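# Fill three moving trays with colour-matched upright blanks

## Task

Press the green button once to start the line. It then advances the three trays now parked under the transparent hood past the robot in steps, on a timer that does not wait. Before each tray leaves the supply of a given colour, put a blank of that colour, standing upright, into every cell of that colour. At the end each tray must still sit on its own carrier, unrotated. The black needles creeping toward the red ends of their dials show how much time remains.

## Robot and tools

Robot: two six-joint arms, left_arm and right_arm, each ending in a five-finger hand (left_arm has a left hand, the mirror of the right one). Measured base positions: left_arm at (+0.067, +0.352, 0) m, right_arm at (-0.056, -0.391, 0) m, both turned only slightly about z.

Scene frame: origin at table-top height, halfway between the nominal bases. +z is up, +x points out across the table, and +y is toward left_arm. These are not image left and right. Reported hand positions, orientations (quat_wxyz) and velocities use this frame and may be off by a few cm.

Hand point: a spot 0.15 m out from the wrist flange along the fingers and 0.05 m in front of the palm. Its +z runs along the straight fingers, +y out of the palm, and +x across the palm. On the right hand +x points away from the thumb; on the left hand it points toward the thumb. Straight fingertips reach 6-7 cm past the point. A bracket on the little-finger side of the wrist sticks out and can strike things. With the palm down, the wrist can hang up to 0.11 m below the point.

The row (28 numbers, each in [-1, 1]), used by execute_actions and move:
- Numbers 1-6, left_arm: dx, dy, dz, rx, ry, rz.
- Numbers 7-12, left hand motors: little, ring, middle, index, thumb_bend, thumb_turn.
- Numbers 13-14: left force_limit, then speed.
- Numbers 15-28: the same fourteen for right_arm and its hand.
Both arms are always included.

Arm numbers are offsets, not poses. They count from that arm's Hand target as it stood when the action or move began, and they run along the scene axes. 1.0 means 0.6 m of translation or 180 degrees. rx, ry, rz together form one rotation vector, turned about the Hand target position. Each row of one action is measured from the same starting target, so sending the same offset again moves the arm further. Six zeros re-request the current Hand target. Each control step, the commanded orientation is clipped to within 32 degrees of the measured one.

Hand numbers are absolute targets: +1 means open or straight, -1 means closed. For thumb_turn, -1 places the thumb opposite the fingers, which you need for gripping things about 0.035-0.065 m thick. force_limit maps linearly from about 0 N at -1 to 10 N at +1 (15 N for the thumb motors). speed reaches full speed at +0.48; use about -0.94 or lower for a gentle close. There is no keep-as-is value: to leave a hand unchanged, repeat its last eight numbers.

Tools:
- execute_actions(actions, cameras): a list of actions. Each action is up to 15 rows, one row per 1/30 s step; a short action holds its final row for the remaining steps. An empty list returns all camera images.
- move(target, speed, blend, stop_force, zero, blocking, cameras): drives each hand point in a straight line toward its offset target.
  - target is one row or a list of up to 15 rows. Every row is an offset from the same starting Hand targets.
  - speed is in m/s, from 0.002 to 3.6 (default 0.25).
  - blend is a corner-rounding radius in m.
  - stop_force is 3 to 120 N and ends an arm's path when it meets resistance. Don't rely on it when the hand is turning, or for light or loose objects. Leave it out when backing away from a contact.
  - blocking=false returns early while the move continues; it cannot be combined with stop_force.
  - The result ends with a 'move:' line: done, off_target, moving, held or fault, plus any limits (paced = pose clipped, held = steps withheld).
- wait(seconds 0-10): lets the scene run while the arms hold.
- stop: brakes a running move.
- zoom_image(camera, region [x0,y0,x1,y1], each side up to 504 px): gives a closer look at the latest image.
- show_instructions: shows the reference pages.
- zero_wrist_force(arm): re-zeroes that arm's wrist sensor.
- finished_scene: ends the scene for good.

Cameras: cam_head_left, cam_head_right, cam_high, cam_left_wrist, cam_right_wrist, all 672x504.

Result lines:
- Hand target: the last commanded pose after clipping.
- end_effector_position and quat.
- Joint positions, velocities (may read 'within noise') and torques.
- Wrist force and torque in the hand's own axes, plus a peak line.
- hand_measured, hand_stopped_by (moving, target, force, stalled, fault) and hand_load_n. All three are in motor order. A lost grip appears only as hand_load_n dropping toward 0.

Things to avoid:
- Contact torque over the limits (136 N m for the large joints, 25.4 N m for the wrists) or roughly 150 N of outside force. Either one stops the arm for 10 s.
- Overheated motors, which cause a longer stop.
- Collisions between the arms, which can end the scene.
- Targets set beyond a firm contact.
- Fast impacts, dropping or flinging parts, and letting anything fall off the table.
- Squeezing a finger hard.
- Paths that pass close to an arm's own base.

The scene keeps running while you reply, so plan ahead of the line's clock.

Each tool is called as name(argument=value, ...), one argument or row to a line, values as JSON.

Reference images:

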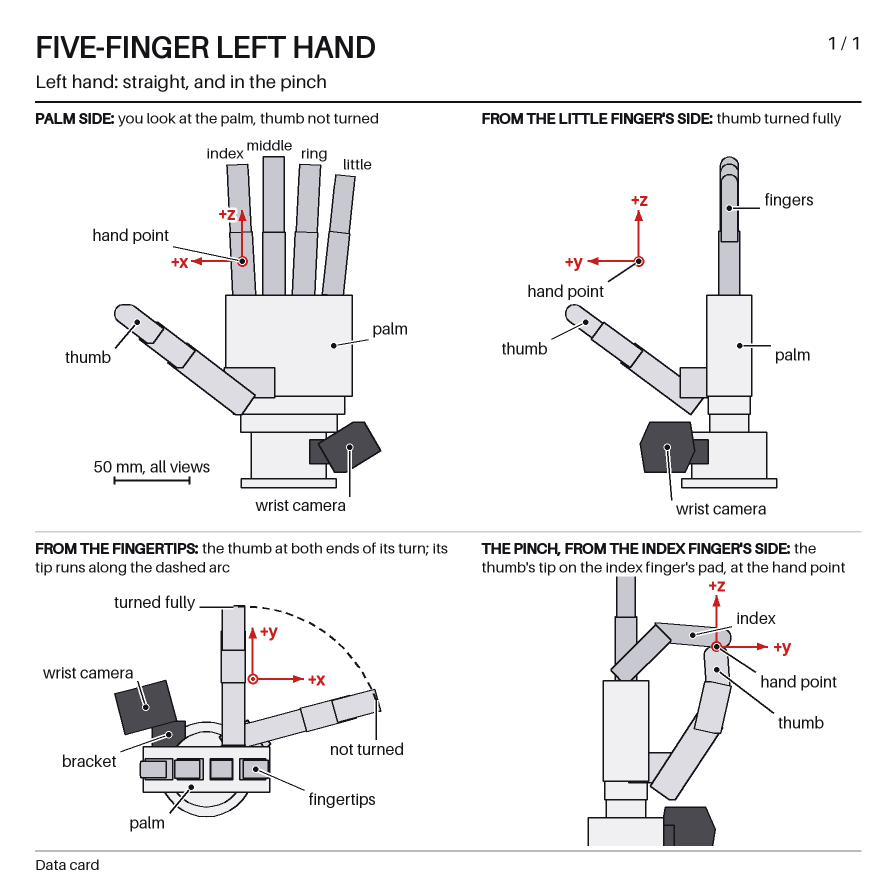

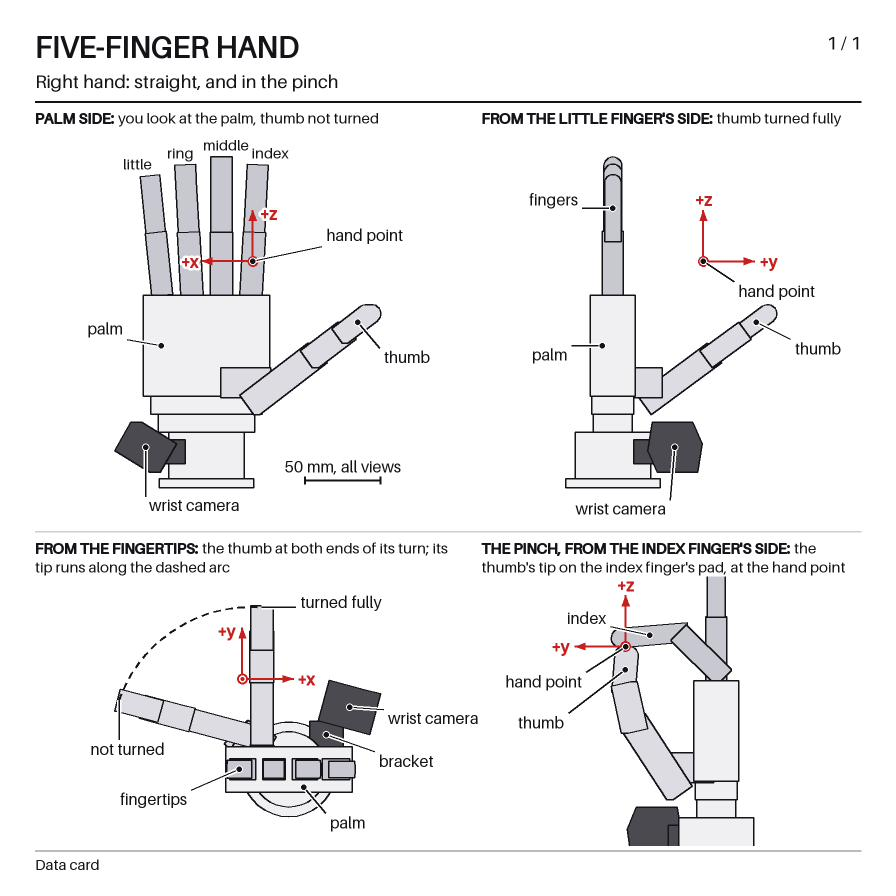

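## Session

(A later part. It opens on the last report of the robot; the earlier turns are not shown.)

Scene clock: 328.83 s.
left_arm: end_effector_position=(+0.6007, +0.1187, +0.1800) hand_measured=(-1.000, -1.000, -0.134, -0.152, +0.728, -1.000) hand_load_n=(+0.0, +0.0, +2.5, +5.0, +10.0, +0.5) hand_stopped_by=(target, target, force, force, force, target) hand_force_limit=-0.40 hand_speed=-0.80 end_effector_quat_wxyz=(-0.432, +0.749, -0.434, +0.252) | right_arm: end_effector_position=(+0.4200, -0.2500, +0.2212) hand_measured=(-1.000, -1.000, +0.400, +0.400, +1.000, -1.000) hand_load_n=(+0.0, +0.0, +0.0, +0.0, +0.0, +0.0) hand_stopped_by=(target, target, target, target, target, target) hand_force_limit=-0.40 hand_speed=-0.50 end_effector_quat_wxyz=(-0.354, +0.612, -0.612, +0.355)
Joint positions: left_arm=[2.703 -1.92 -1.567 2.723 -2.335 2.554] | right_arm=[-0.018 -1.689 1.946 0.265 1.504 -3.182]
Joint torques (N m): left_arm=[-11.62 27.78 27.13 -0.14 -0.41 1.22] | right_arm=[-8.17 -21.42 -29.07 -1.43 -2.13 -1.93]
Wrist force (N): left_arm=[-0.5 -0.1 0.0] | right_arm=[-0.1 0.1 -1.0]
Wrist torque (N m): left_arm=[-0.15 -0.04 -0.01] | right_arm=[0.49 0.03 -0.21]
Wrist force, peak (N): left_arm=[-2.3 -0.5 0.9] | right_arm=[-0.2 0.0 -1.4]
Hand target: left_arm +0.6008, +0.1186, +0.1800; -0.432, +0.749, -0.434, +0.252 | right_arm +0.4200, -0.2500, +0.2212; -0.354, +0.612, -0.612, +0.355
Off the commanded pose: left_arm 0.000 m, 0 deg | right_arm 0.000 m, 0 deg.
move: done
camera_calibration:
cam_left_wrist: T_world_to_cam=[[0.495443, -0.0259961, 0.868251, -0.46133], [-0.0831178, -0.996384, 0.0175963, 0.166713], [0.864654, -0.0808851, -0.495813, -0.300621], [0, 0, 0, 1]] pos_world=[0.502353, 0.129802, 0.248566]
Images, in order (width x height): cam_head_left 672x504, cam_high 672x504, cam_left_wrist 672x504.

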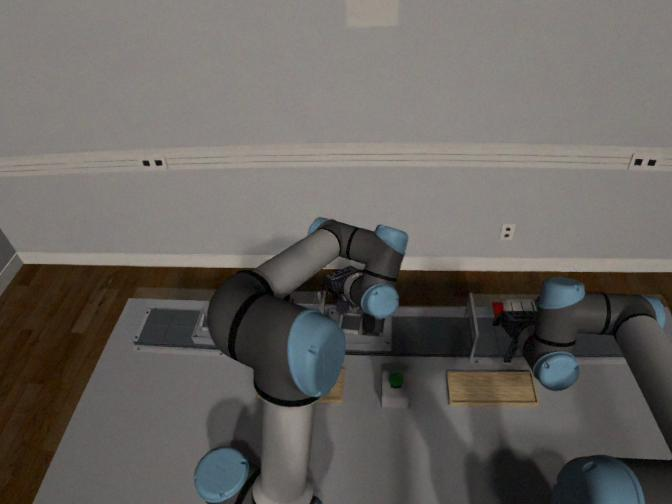

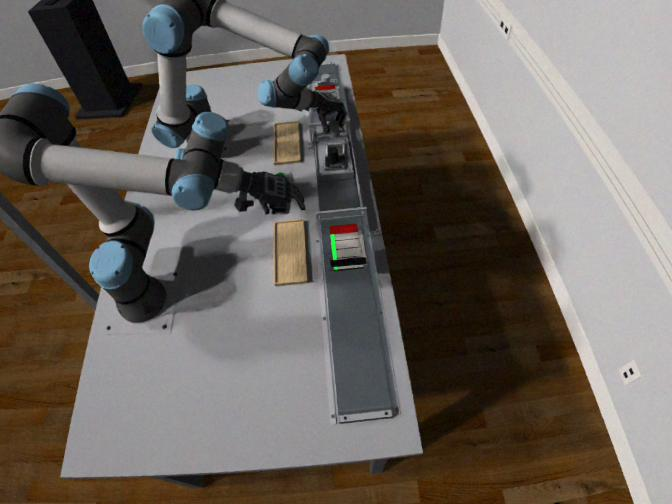

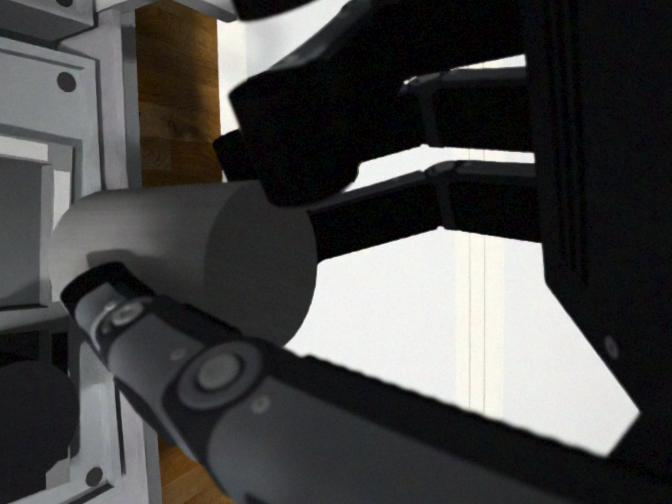

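move(
  target=[0.0033,0.0025,-0.1167,0,0,0,-1,-1,-0.2,-0.2,0.1,-1,-0.4,-0.8,0,0,0,0,0,0,-1,-1,0.4,0.4,1,-1,-0.4,-0.5],
  speed=0.12,
  cameras=["cam_left_wrist"],
)

Scene clock: 332.53 s.
left_arm: end_effector_position=(+0.6027, +0.1201, +0.1099) hand_measured=(-1.000, -1.000, -0.134, -0.152, +0.728, -1.000) hand_load_n=(+0.0, +0.0, +2.5, +5.0, +10.0, +0.5) hand_stopped_by=(target, target, force, force, force, target) hand_force_limit=-0.40 hand_speed=-0.80 end_effector_quat_wxyz=(-0.432, +0.749, -0.434, +0.252) | right_arm: end_effector_position=(+0.4200, -0.2500, +0.2212) hand_measured=(-1.000, -1.000, +0.400, +0.400, +1.000, -1.000) hand_load_n=(+0.0, +0.0, +0.0, +0.0, +0.0, +0.5) hand_stopped_by=(target, target, target, target, target, target) hand_force_limit=-0.40 hand_speed=-0.50 end_effector_quat_wxyz=(-0.354, +0.612, -0.612, +0.355)
Joint positions: left_arm=[2.708 -1.989 -1.663 2.891 -2.332 2.559] | right_arm=[-0.018 -1.689 1.946 0.265 1.504 -3.182]
Joint torques (N m): left_arm=[6.16 40.77 24.34 -1.1 -0.34 0.82] | right_arm=[-7.86 -19.89 -29.67 -1.18 -1.95 -1.65]
Wrist force (N): left_arm=[-0.8 -0.1 -0.2] | right_arm=[-0.1 0.2 -1.0]
Wrist torque (N m): left_arm=[-0.13 0.00 -0.23] | right_arm=[0.51 0.03 -0.20]
Wrist force, peak (N): left_arm=[-0.6 -1.7 -1.0] | right_arm=[0.1 0.1 -1.5]
Hand target: left_arm +0.6027, +0.1201, +0.1100; -0.432, +0.749, -0.434, +0.252 | right_arm +0.4200, -0.2500, +0.2212; -0.354, +0.612, -0.612, +0.355
Off the commanded pose: left_arm 0.000 m, 0 deg | right_arm 0.000 m, 0 deg.
move: done
camera_calibration:
cam_left_wrist: T_world_to_cam=[[0.495544, -0.0261581, 0.868189, -0.401437], [-0.0833719, -0.996364, 0.0175669, 0.169738], [0.864572, -0.0810877, -0.495923, -0.336898], [0, 0, 0, 1]] pos_world=[0.504354, 0.131302, 0.178466]
Images, in order (width x height): cam_left_wrist 672x504.

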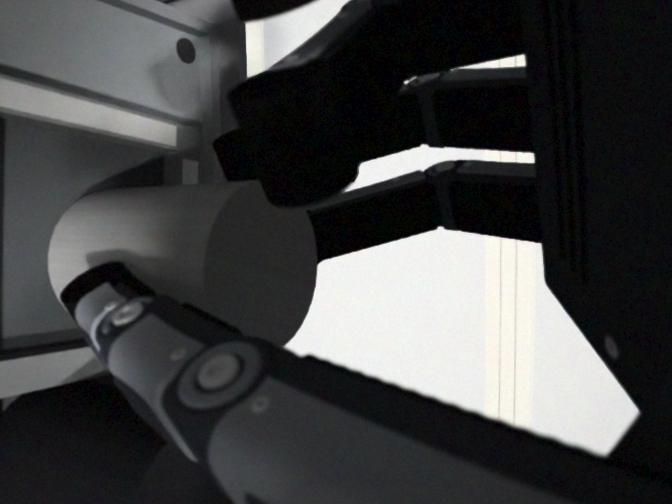

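move(
  target=[0,0,-0.03,0,0,0,-1,-1,-0.2,-0.2,0.1,-1,-0.4,-0.8,0,0,0,0,0,0,-1,-1,0.4,0.4,1,-1,-0.4,-0.5],
  speed=0.02,
  stop_force=3,
  cameras=["cam_left_wrist"],
)

Scene clock: 335.23 s.
left_arm: end_effector_position=(+0.6027, +0.1201, +0.1015) hand_measured=(-1.000, -1.000, -0.134, -0.152, +0.728, -1.000) hand_load_n=(+0.0, +0.0, +2.0, +5.0, +10.5, +0.5) hand_stopped_by=(target, target, force, force, force, target) hand_force_limit=-0.40 hand_speed=-0.80 end_effector_quat_wxyz=(-0.432, +0.749, -0.434, +0.252) | right_arm: end_effector_position=(+0.4200, -0.2500, +0.2212) hand_measured=(-1.000, -1.000, +0.400, +0.400, +1.000, -1.000) hand_load_n=(+0.0, +0.0, +0.0, +0.0, +0.0, +0.5) hand_stopped_by=(target, target, target, target, target, target) hand_force_limit=-0.40 hand_speed=-0.50 end_effector_quat_wxyz=(-0.354, +0.612, -0.612, +0.355)
Joint positions: left_arm=[2.708 -1.999 -1.672 2.911 -2.332 2.559] | right_arm=[-0.018 -1.689 1.946 0.265 1.504 -3.182]
Joint torques (N m): left_arm=[-10.95 43.28 24.36 0.69 0.47 -1.35] | right_arm=[-7.35 -21.49 -30.62 -1.24 -2.07 -1.78]
Wrist force (N): left_arm=[-0.6 0.1 -0.4] | right_arm=[-0.1 -0.1 -1.1]
Wrist torque (N m): left_arm=[-0.08 -0.04 -0.23] | right_arm=[0.47 0.05 -0.21]
Wrist force, peak (N): left_arm=[-0.4 -11.0 -1.7] | right_arm=[-0.3 0.1 -1.4]
Hand target: left_arm +0.6027, +0.1201, +0.1015; -0.432, +0.749, -0.434, +0.252 (not the last commanded pose) | right_arm +0.4200, -0.2500, +0.2212; -0.354, +0.612, -0.612, +0.355
Off the commanded pose: left_arm 0.010 m, 0 deg | right_arm 0.000 m, 0 deg.
move: contact (left_arm)
camera_calibration:
cam_left_wrist: T_world_to_cam=[[0.495358, -0.0260533, 0.868298, -0.394085], [-0.0833241, -0.996366, 0.0176399, 0.16975], [0.864683, -0.0810883, -0.495729, -0.34116], [0, 0, 0, 1]] pos_world=[0.504353, 0.131202, 0.170065]
Images, in order (width x height): cam_left_wrist 672x504.

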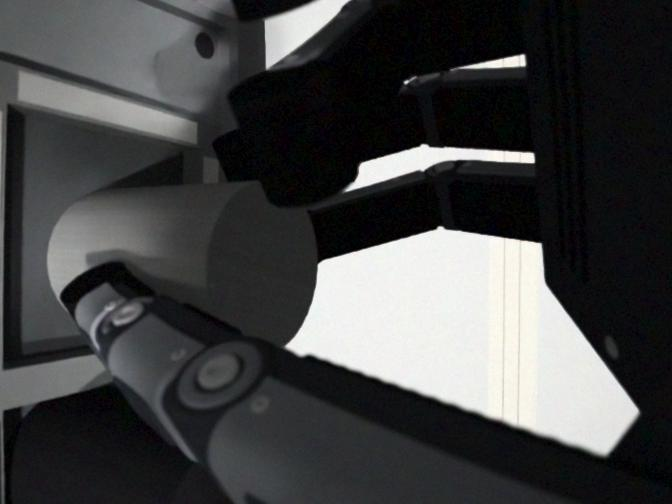

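move(
  target=[
    [0,0,-0.001,0,0,0,-1,-1,0.4,0.4,1,-1,-0.4,-0.5,0,0,0,0,0,0,-1,-1,0.4,0.4,1,-1,-0.4,-0.5],
    [0,0,0.16,0,0,0,-1,-1,0.4,0.4,1,-1,-0.4,-0.5,0,0,0,0,0,0,-1,-1,0.4,0.4,1,-1,-0.4,-0.5],
    [-0.28,0.08,0.18,0,0,0,-1,-1,0.4,0.4,1,-1,-0.4,-0.5,0,0,0,0,0,0,-1,-1,0.4,0.4,1,-1,-0.4,-0.5],
  ],
  speed=[0.15,0.15,0.25],
  cameras=["cam_head_left","cam_head_right","cam_high"],
)

zoom_image(
  camera="cam_head_left",
  region=[120, 285, 480, 365],
)

zoom_image(
  camera="cam_high",
  region=[290, 50, 390, 210],
)

Scene clock: 339.73 s.
left_arm: end_effector_position=(+0.4348, +0.1680, +0.2096) hand_measured=(-1.000, -1.000, +0.400, +0.400, +1.000, -1.000) hand_load_n=(+0.0, +0.0, +0.0, +0.0, +0.0, +0.0) hand_stopped_by=(target, target, target, target, target, target) hand_force_limit=-0.40 hand_speed=-0.50 end_effector_quat_wxyz=(-0.432, +0.749, -0.434, +0.252) | right_arm: end_effector_position=(+0.4200, -0.2500, +0.2212) hand_measured=(-1.000, -1.000, +0.400, +0.400, +1.000, -1.000) hand_load_n=(+0.0, +0.0, +0.0, +0.0, +0.0, +0.0) hand_stopped_by=(target, target, target, target, target, target) hand_force_limit=-0.40 hand_speed=-0.50 end_effector_quat_wxyz=(-0.354, +0.612, -0.612, +0.355)
Joint positions: left_arm=[2.63 -1.541 -1.945 2.67 -2.387 2.481] | right_arm=[-0.018 -1.689 1.946 0.265 1.504 -3.182]
Joint torques (N m): left_arm=[12.84 23.12 10.83 0.36 0.44 2.03] | right_arm=[-8.39 -20.22 -31.53 -1.33 -1.99 -1.79]
Wrist force (N): left_arm=[-0.3 -1.6 -1.4] | right_arm=[-0.2 0.0 -1.1]
Wrist torque (N m): left_arm=[-0.18 -0.10 -0.19] | right_arm=[0.49 0.05 -0.21]
Wrist force, peak (N): left_arm=[-0.5 -3.0 -1.7] | right_arm=[-0.3 0.2 -1.4]
Hand target: left_arm +0.4347, +0.1681, +0.2095; -0.432, +0.749, -0.434, +0.252 | right_arm +0.4200, -0.2500, +0.2212; -0.354, +0.612, -0.612, +0.355
Off the commanded pose: left_arm 0.000 m, 0 deg | right_arm 0.000 m, 0 deg.
move: done
Images, in order (width x height): cam_head_left 672x504, cam_head_right 672x504, cam_high 672x504.

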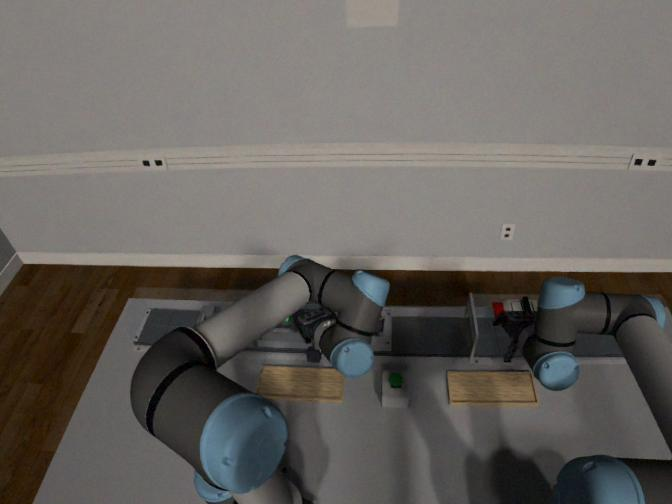

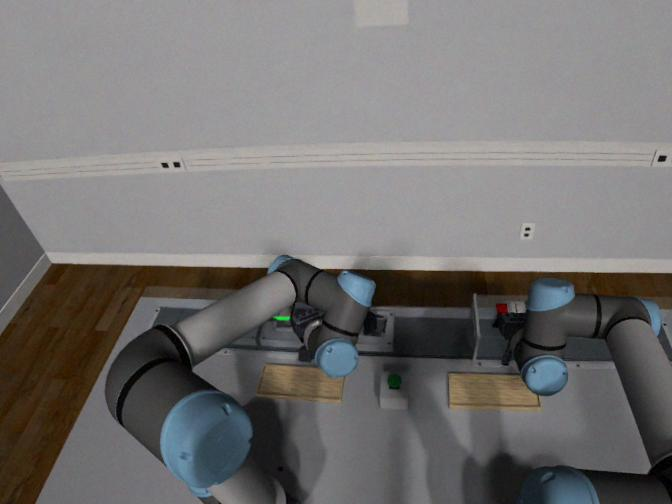

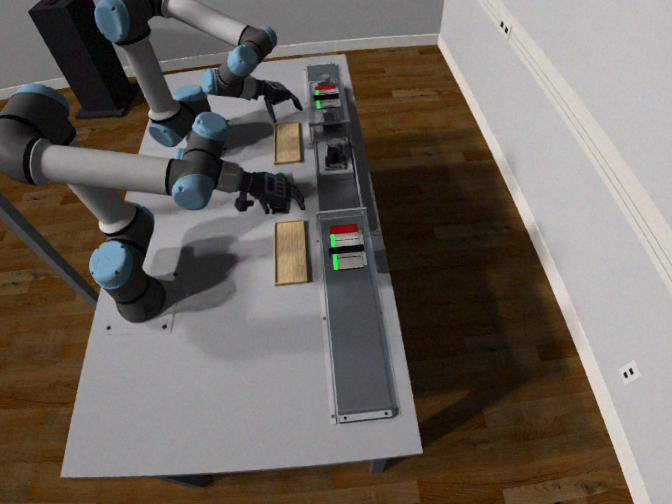

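Scaled by 1.400 from the camera's 672x504 image, which has a finer 960x720 frame.

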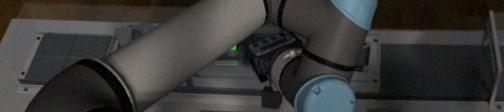

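Scaled by 3.150 from the camera's 672x504 image, which has a finer 960x720 frame.

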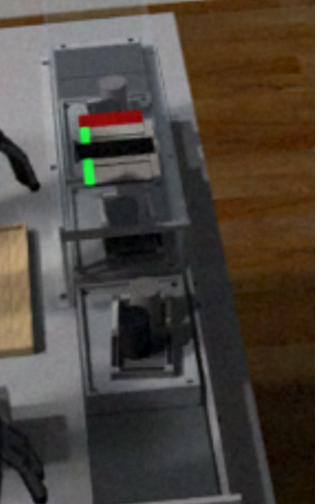

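wait(
  seconds=10,
  cameras=["cam_high"],
)

wait(
  seconds=10,
  cameras=["cam_high","cam_head_left","cam_head_right"],
)

zoom_image(
  camera="cam_high",
  region=[290, 50, 390, 210],
)

Scene clock: 350.93 s.
left_arm: end_effector_position=(+0.4347, +0.1681, +0.2095) hand_measured=(-1.000, -1.000, +0.400, +0.400, +1.000, -1.000) hand_load_n=(+0.0, +0.0, +0.0, +0.0, +0.0, +0.0) hand_stopped_by=(target, target, target, target, target, target) hand_force_limit=-0.40 hand_speed=-0.50 end_effector_quat_wxyz=(-0.432, +0.749, -0.434, +0.252) | right_arm: end_effector_position=(+0.4200, -0.2500, +0.2212) hand_measured=(-1.000, -1.000, +0.400, +0.400, +1.000, -1.000) hand_load_n=(+0.0, +0.0, +0.0, +0.0, +0.0, +0.0) hand_stopped_by=(target, target, target, target, target, target) hand_force_limit=-0.40 hand_speed=-0.50 end_effector_quat_wxyz=(-0.354, +0.612, -0.612, +0.355)
Joint positions: left_arm=[2.63 -1.541 -1.945 2.67 -2.386 2.481] | right_arm=[-0.018 -1.689 1.946 0.265 1.504 -3.182]
Joint torques (N m): left_arm=[13.05 25.02 10.89 -2.59 0.18 1.79] | right_arm=[-7.5 -20.83 -31.36 -1.11 -1.95 -1.94]
Wrist force (N): left_arm=[-0.1 -1.5 -0.7] | right_arm=[-0.2 0.1 -1.3]
Wrist torque (N m): left_arm=[-0.21 -0.12 -0.17] | right_arm=[0.50 0.06 -0.21]
Wrist force, peak (N): left_arm=[-0.1 -2.1 -1.0] | right_arm=[-0.4 0.1 -1.4]
Hand target: left_arm +0.4347, +0.1681, +0.2095; -0.432, +0.749, -0.434, +0.252 | right_arm +0.4200, -0.2500, +0.2212; -0.354, +0.612, -0.612, +0.355
Off the commanded pose: left_arm 0.000 m, 0 deg | right_arm 0.000 m, 0 deg.
wait: 10.00 s; at rest from the start
Images, in order (width x height): cam_high 672x504.

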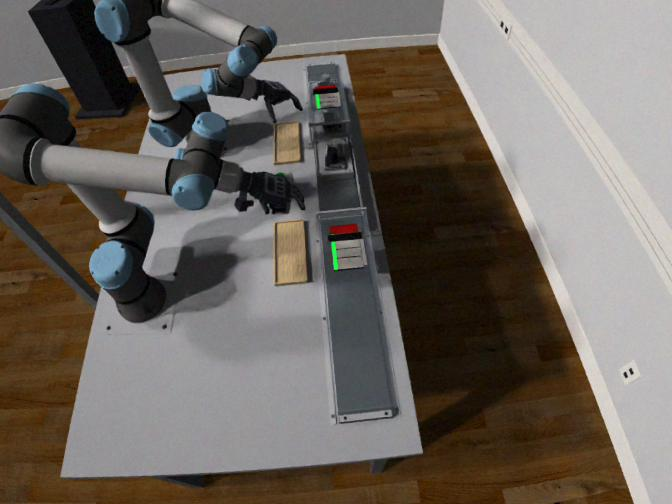

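Scene clock: 360.93 s.
left_arm: end_effector_position=(+0.4347, +0.1681, +0.2095) hand_measured=(-1.000, -1.000, +0.400, +0.400, +1.000, -1.000) hand_load_n=(+0.0, +0.0, +0.5, +0.0, +0.0, +0.0) hand_stopped_by=(target, target, target, target, target, target) hand_force_limit=-0.40 hand_speed=-0.50 end_effector_quat_wxyz=(-0.432, +0.749, -0.434, +0.252) | right_arm: end_effector_position=(+0.4200, -0.2500, +0.2212) hand_measured=(-1.000, -1.000, +0.400, +0.400, +1.000, -1.000) hand_load_n=(+0.0, +0.0, +0.0, -0.5, +0.0, +0.0) hand_stopped_by=(target, target, target, target, target, target) hand_force_limit=-0.40 hand_speed=-0.50 end_effector_quat_wxyz=(-0.354, +0.612, -0.612, +0.355)
Joint positions: left_arm=[2.63 -1.541 -1.945 2.67 -2.386 2.481] | right_arm=[-0.018 -1.689 1.946 0.265 1.504 -3.182]
Joint torques (N m): left_arm=[12 24.94 9.62 -2.53 -0.02 1.8] | right_arm=[-8.18 -18.96 -30.75 -1.15 -1.94 -2.14]
Wrist force (N): left_arm=[0.0 -1.8 -1.0] | right_arm=[-0.2 0.2 -1.0]
Wrist torque (N m): left_arm=[-0.23 -0.12 -0.16] | right_arm=[0.51 0.05 -0.20]
Wrist force, peak (N): left_arm=[-0.2 -2.1 -1.1] | right_arm=[-0.2 0.4 -1.4]
Hand target: left_arm +0.4347, +0.1681, +0.2095; -0.432, +0.749, -0.434, +0.252 | right_arm +0.4200, -0.2500, +0.2212; -0.354, +0.612, -0.612, +0.355
Off the commanded pose: left_arm 0.000 m, 0 deg | right_arm 0.000 m, 0 deg.
wait: 10.00 s; at rest by 0.17 s
Images, in order (width x height): cam_head_left 672x504, cam_head_right 672x504, cam_high 672x504.

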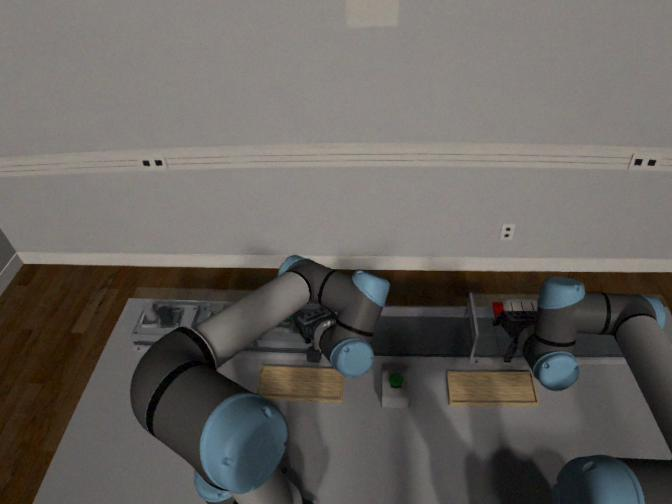

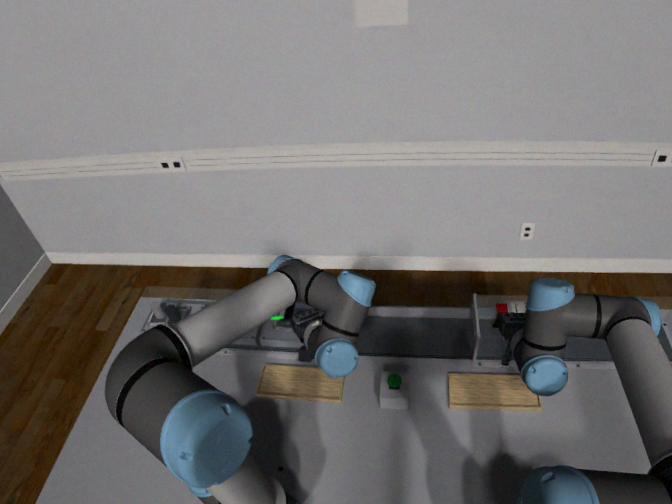

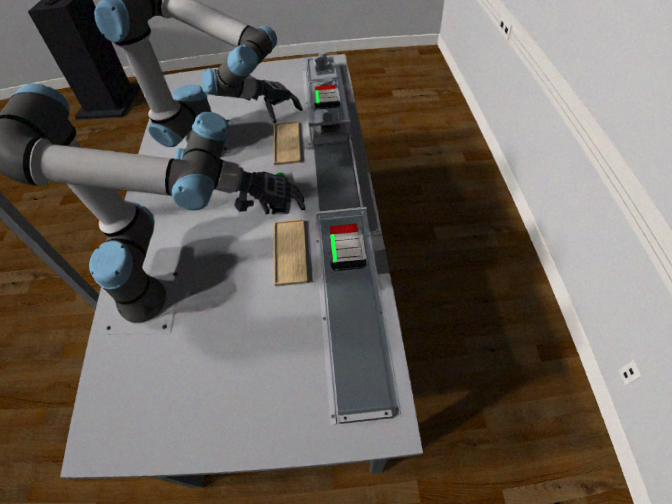

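Scaled by 3.150 from the camera's 672x504 image, which has a finer 960x720 frame.

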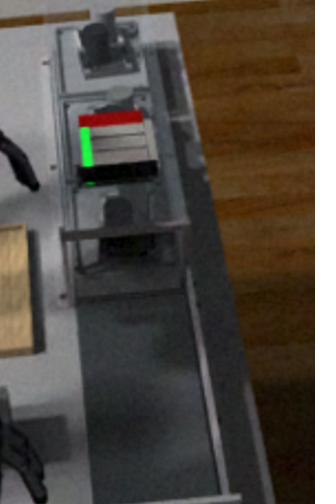

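zoom_image(
  camera="cam_high",
  region=[295, 45, 365, 125],
)

zoom_image(
  camera="cam_head_left",
  region=[120, 285, 220, 360],
)

Scaled by 6.300 from the camera's 672x504 image, which has a finer 960x720 frame.

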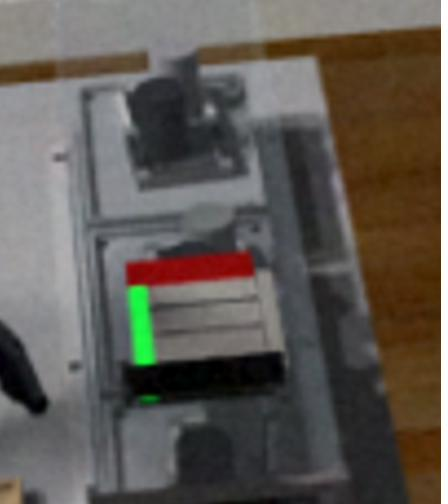

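Scaled by 5.040 from the camera's 672x504 image, which has a finer 960x720 frame.

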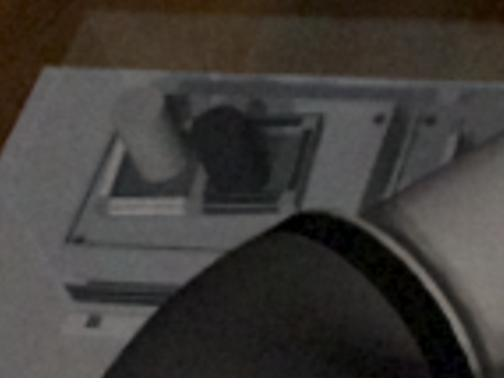

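wait(
  seconds=3,
  cameras=["cam_high"],
)

zoom_image(
  camera="cam_high",
  region=[290, 50, 390, 280],
)

Scene clock: 366.30 s.
left_arm: end_effector_position=(+0.4347, +0.1681, +0.2095) hand_measured=(-1.000, -1.000, +0.400, +0.400, +1.000, -1.000) hand_load_n=(+0.0, +0.0, +0.0, +0.0, +0.0, +0.0) hand_stopped_by=(target, target, target, target, target, target) hand_force_limit=-0.40 hand_speed=-0.50 end_effector_quat_wxyz=(-0.432, +0.749, -0.434, +0.252) | right_arm: end_effector_position=(+0.4200, -0.2500, +0.2212) hand_measured=(-1.000, -1.000, +0.400, +0.400, +1.000, -1.000) hand_load_n=(+0.0, +0.0, +0.0, +0.0, +0.0, +0.0) hand_stopped_by=(target, target, target, target, target, target) hand_force_limit=-0.40 hand_speed=-0.50 end_effector_quat_wxyz=(-0.354, +0.612, -0.612, +0.355)
Joint positions: left_arm=[2.63 -1.541 -1.945 2.67 -2.386 2.481] | right_arm=[-0.018 -1.689 1.946 0.265 1.504 -3.182]
Joint torques (N m): left_arm=[13.38 23.62 10.04 -2.63 -0.16 1.75] | right_arm=[-8.19 -18.33 -31.34 -1.39 -1.9 -1.97]
Wrist force (N): left_arm=[0.0 -1.8 -0.9] | right_arm=[0.0 0.0 -1.1]
Wrist torque (N m): left_arm=[-0.24 -0.13 -0.16] | right_arm=[0.48 0.01 -0.20]
Wrist force, peak (N): left_arm=[-0.1 -1.9 -1.2] | right_arm=[-0.1 0.2 -1.4]
Hand target: left_arm +0.4347, +0.1681, +0.2095; -0.432, +0.749, -0.434, +0.252 | right_arm +0.4200, -0.2500, +0.2212; -0.354, +0.612, -0.612, +0.355
Off the commanded pose: left_arm 0.000 m, 0 deg | right_arm 0.000 m, 0 deg.
wait: 3.00 s; at rest from the start
Images, in order (width x height): cam_high 672x504.

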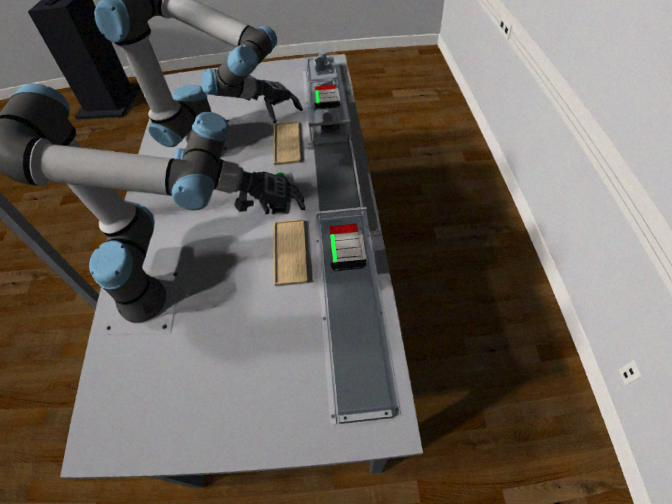

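Scaled by 2.191 from the camera's 672x504 image, which has a finer 960x720 frame.

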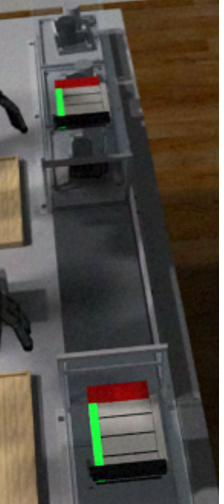

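finished_scene(
)

The scene is finished: the task was done.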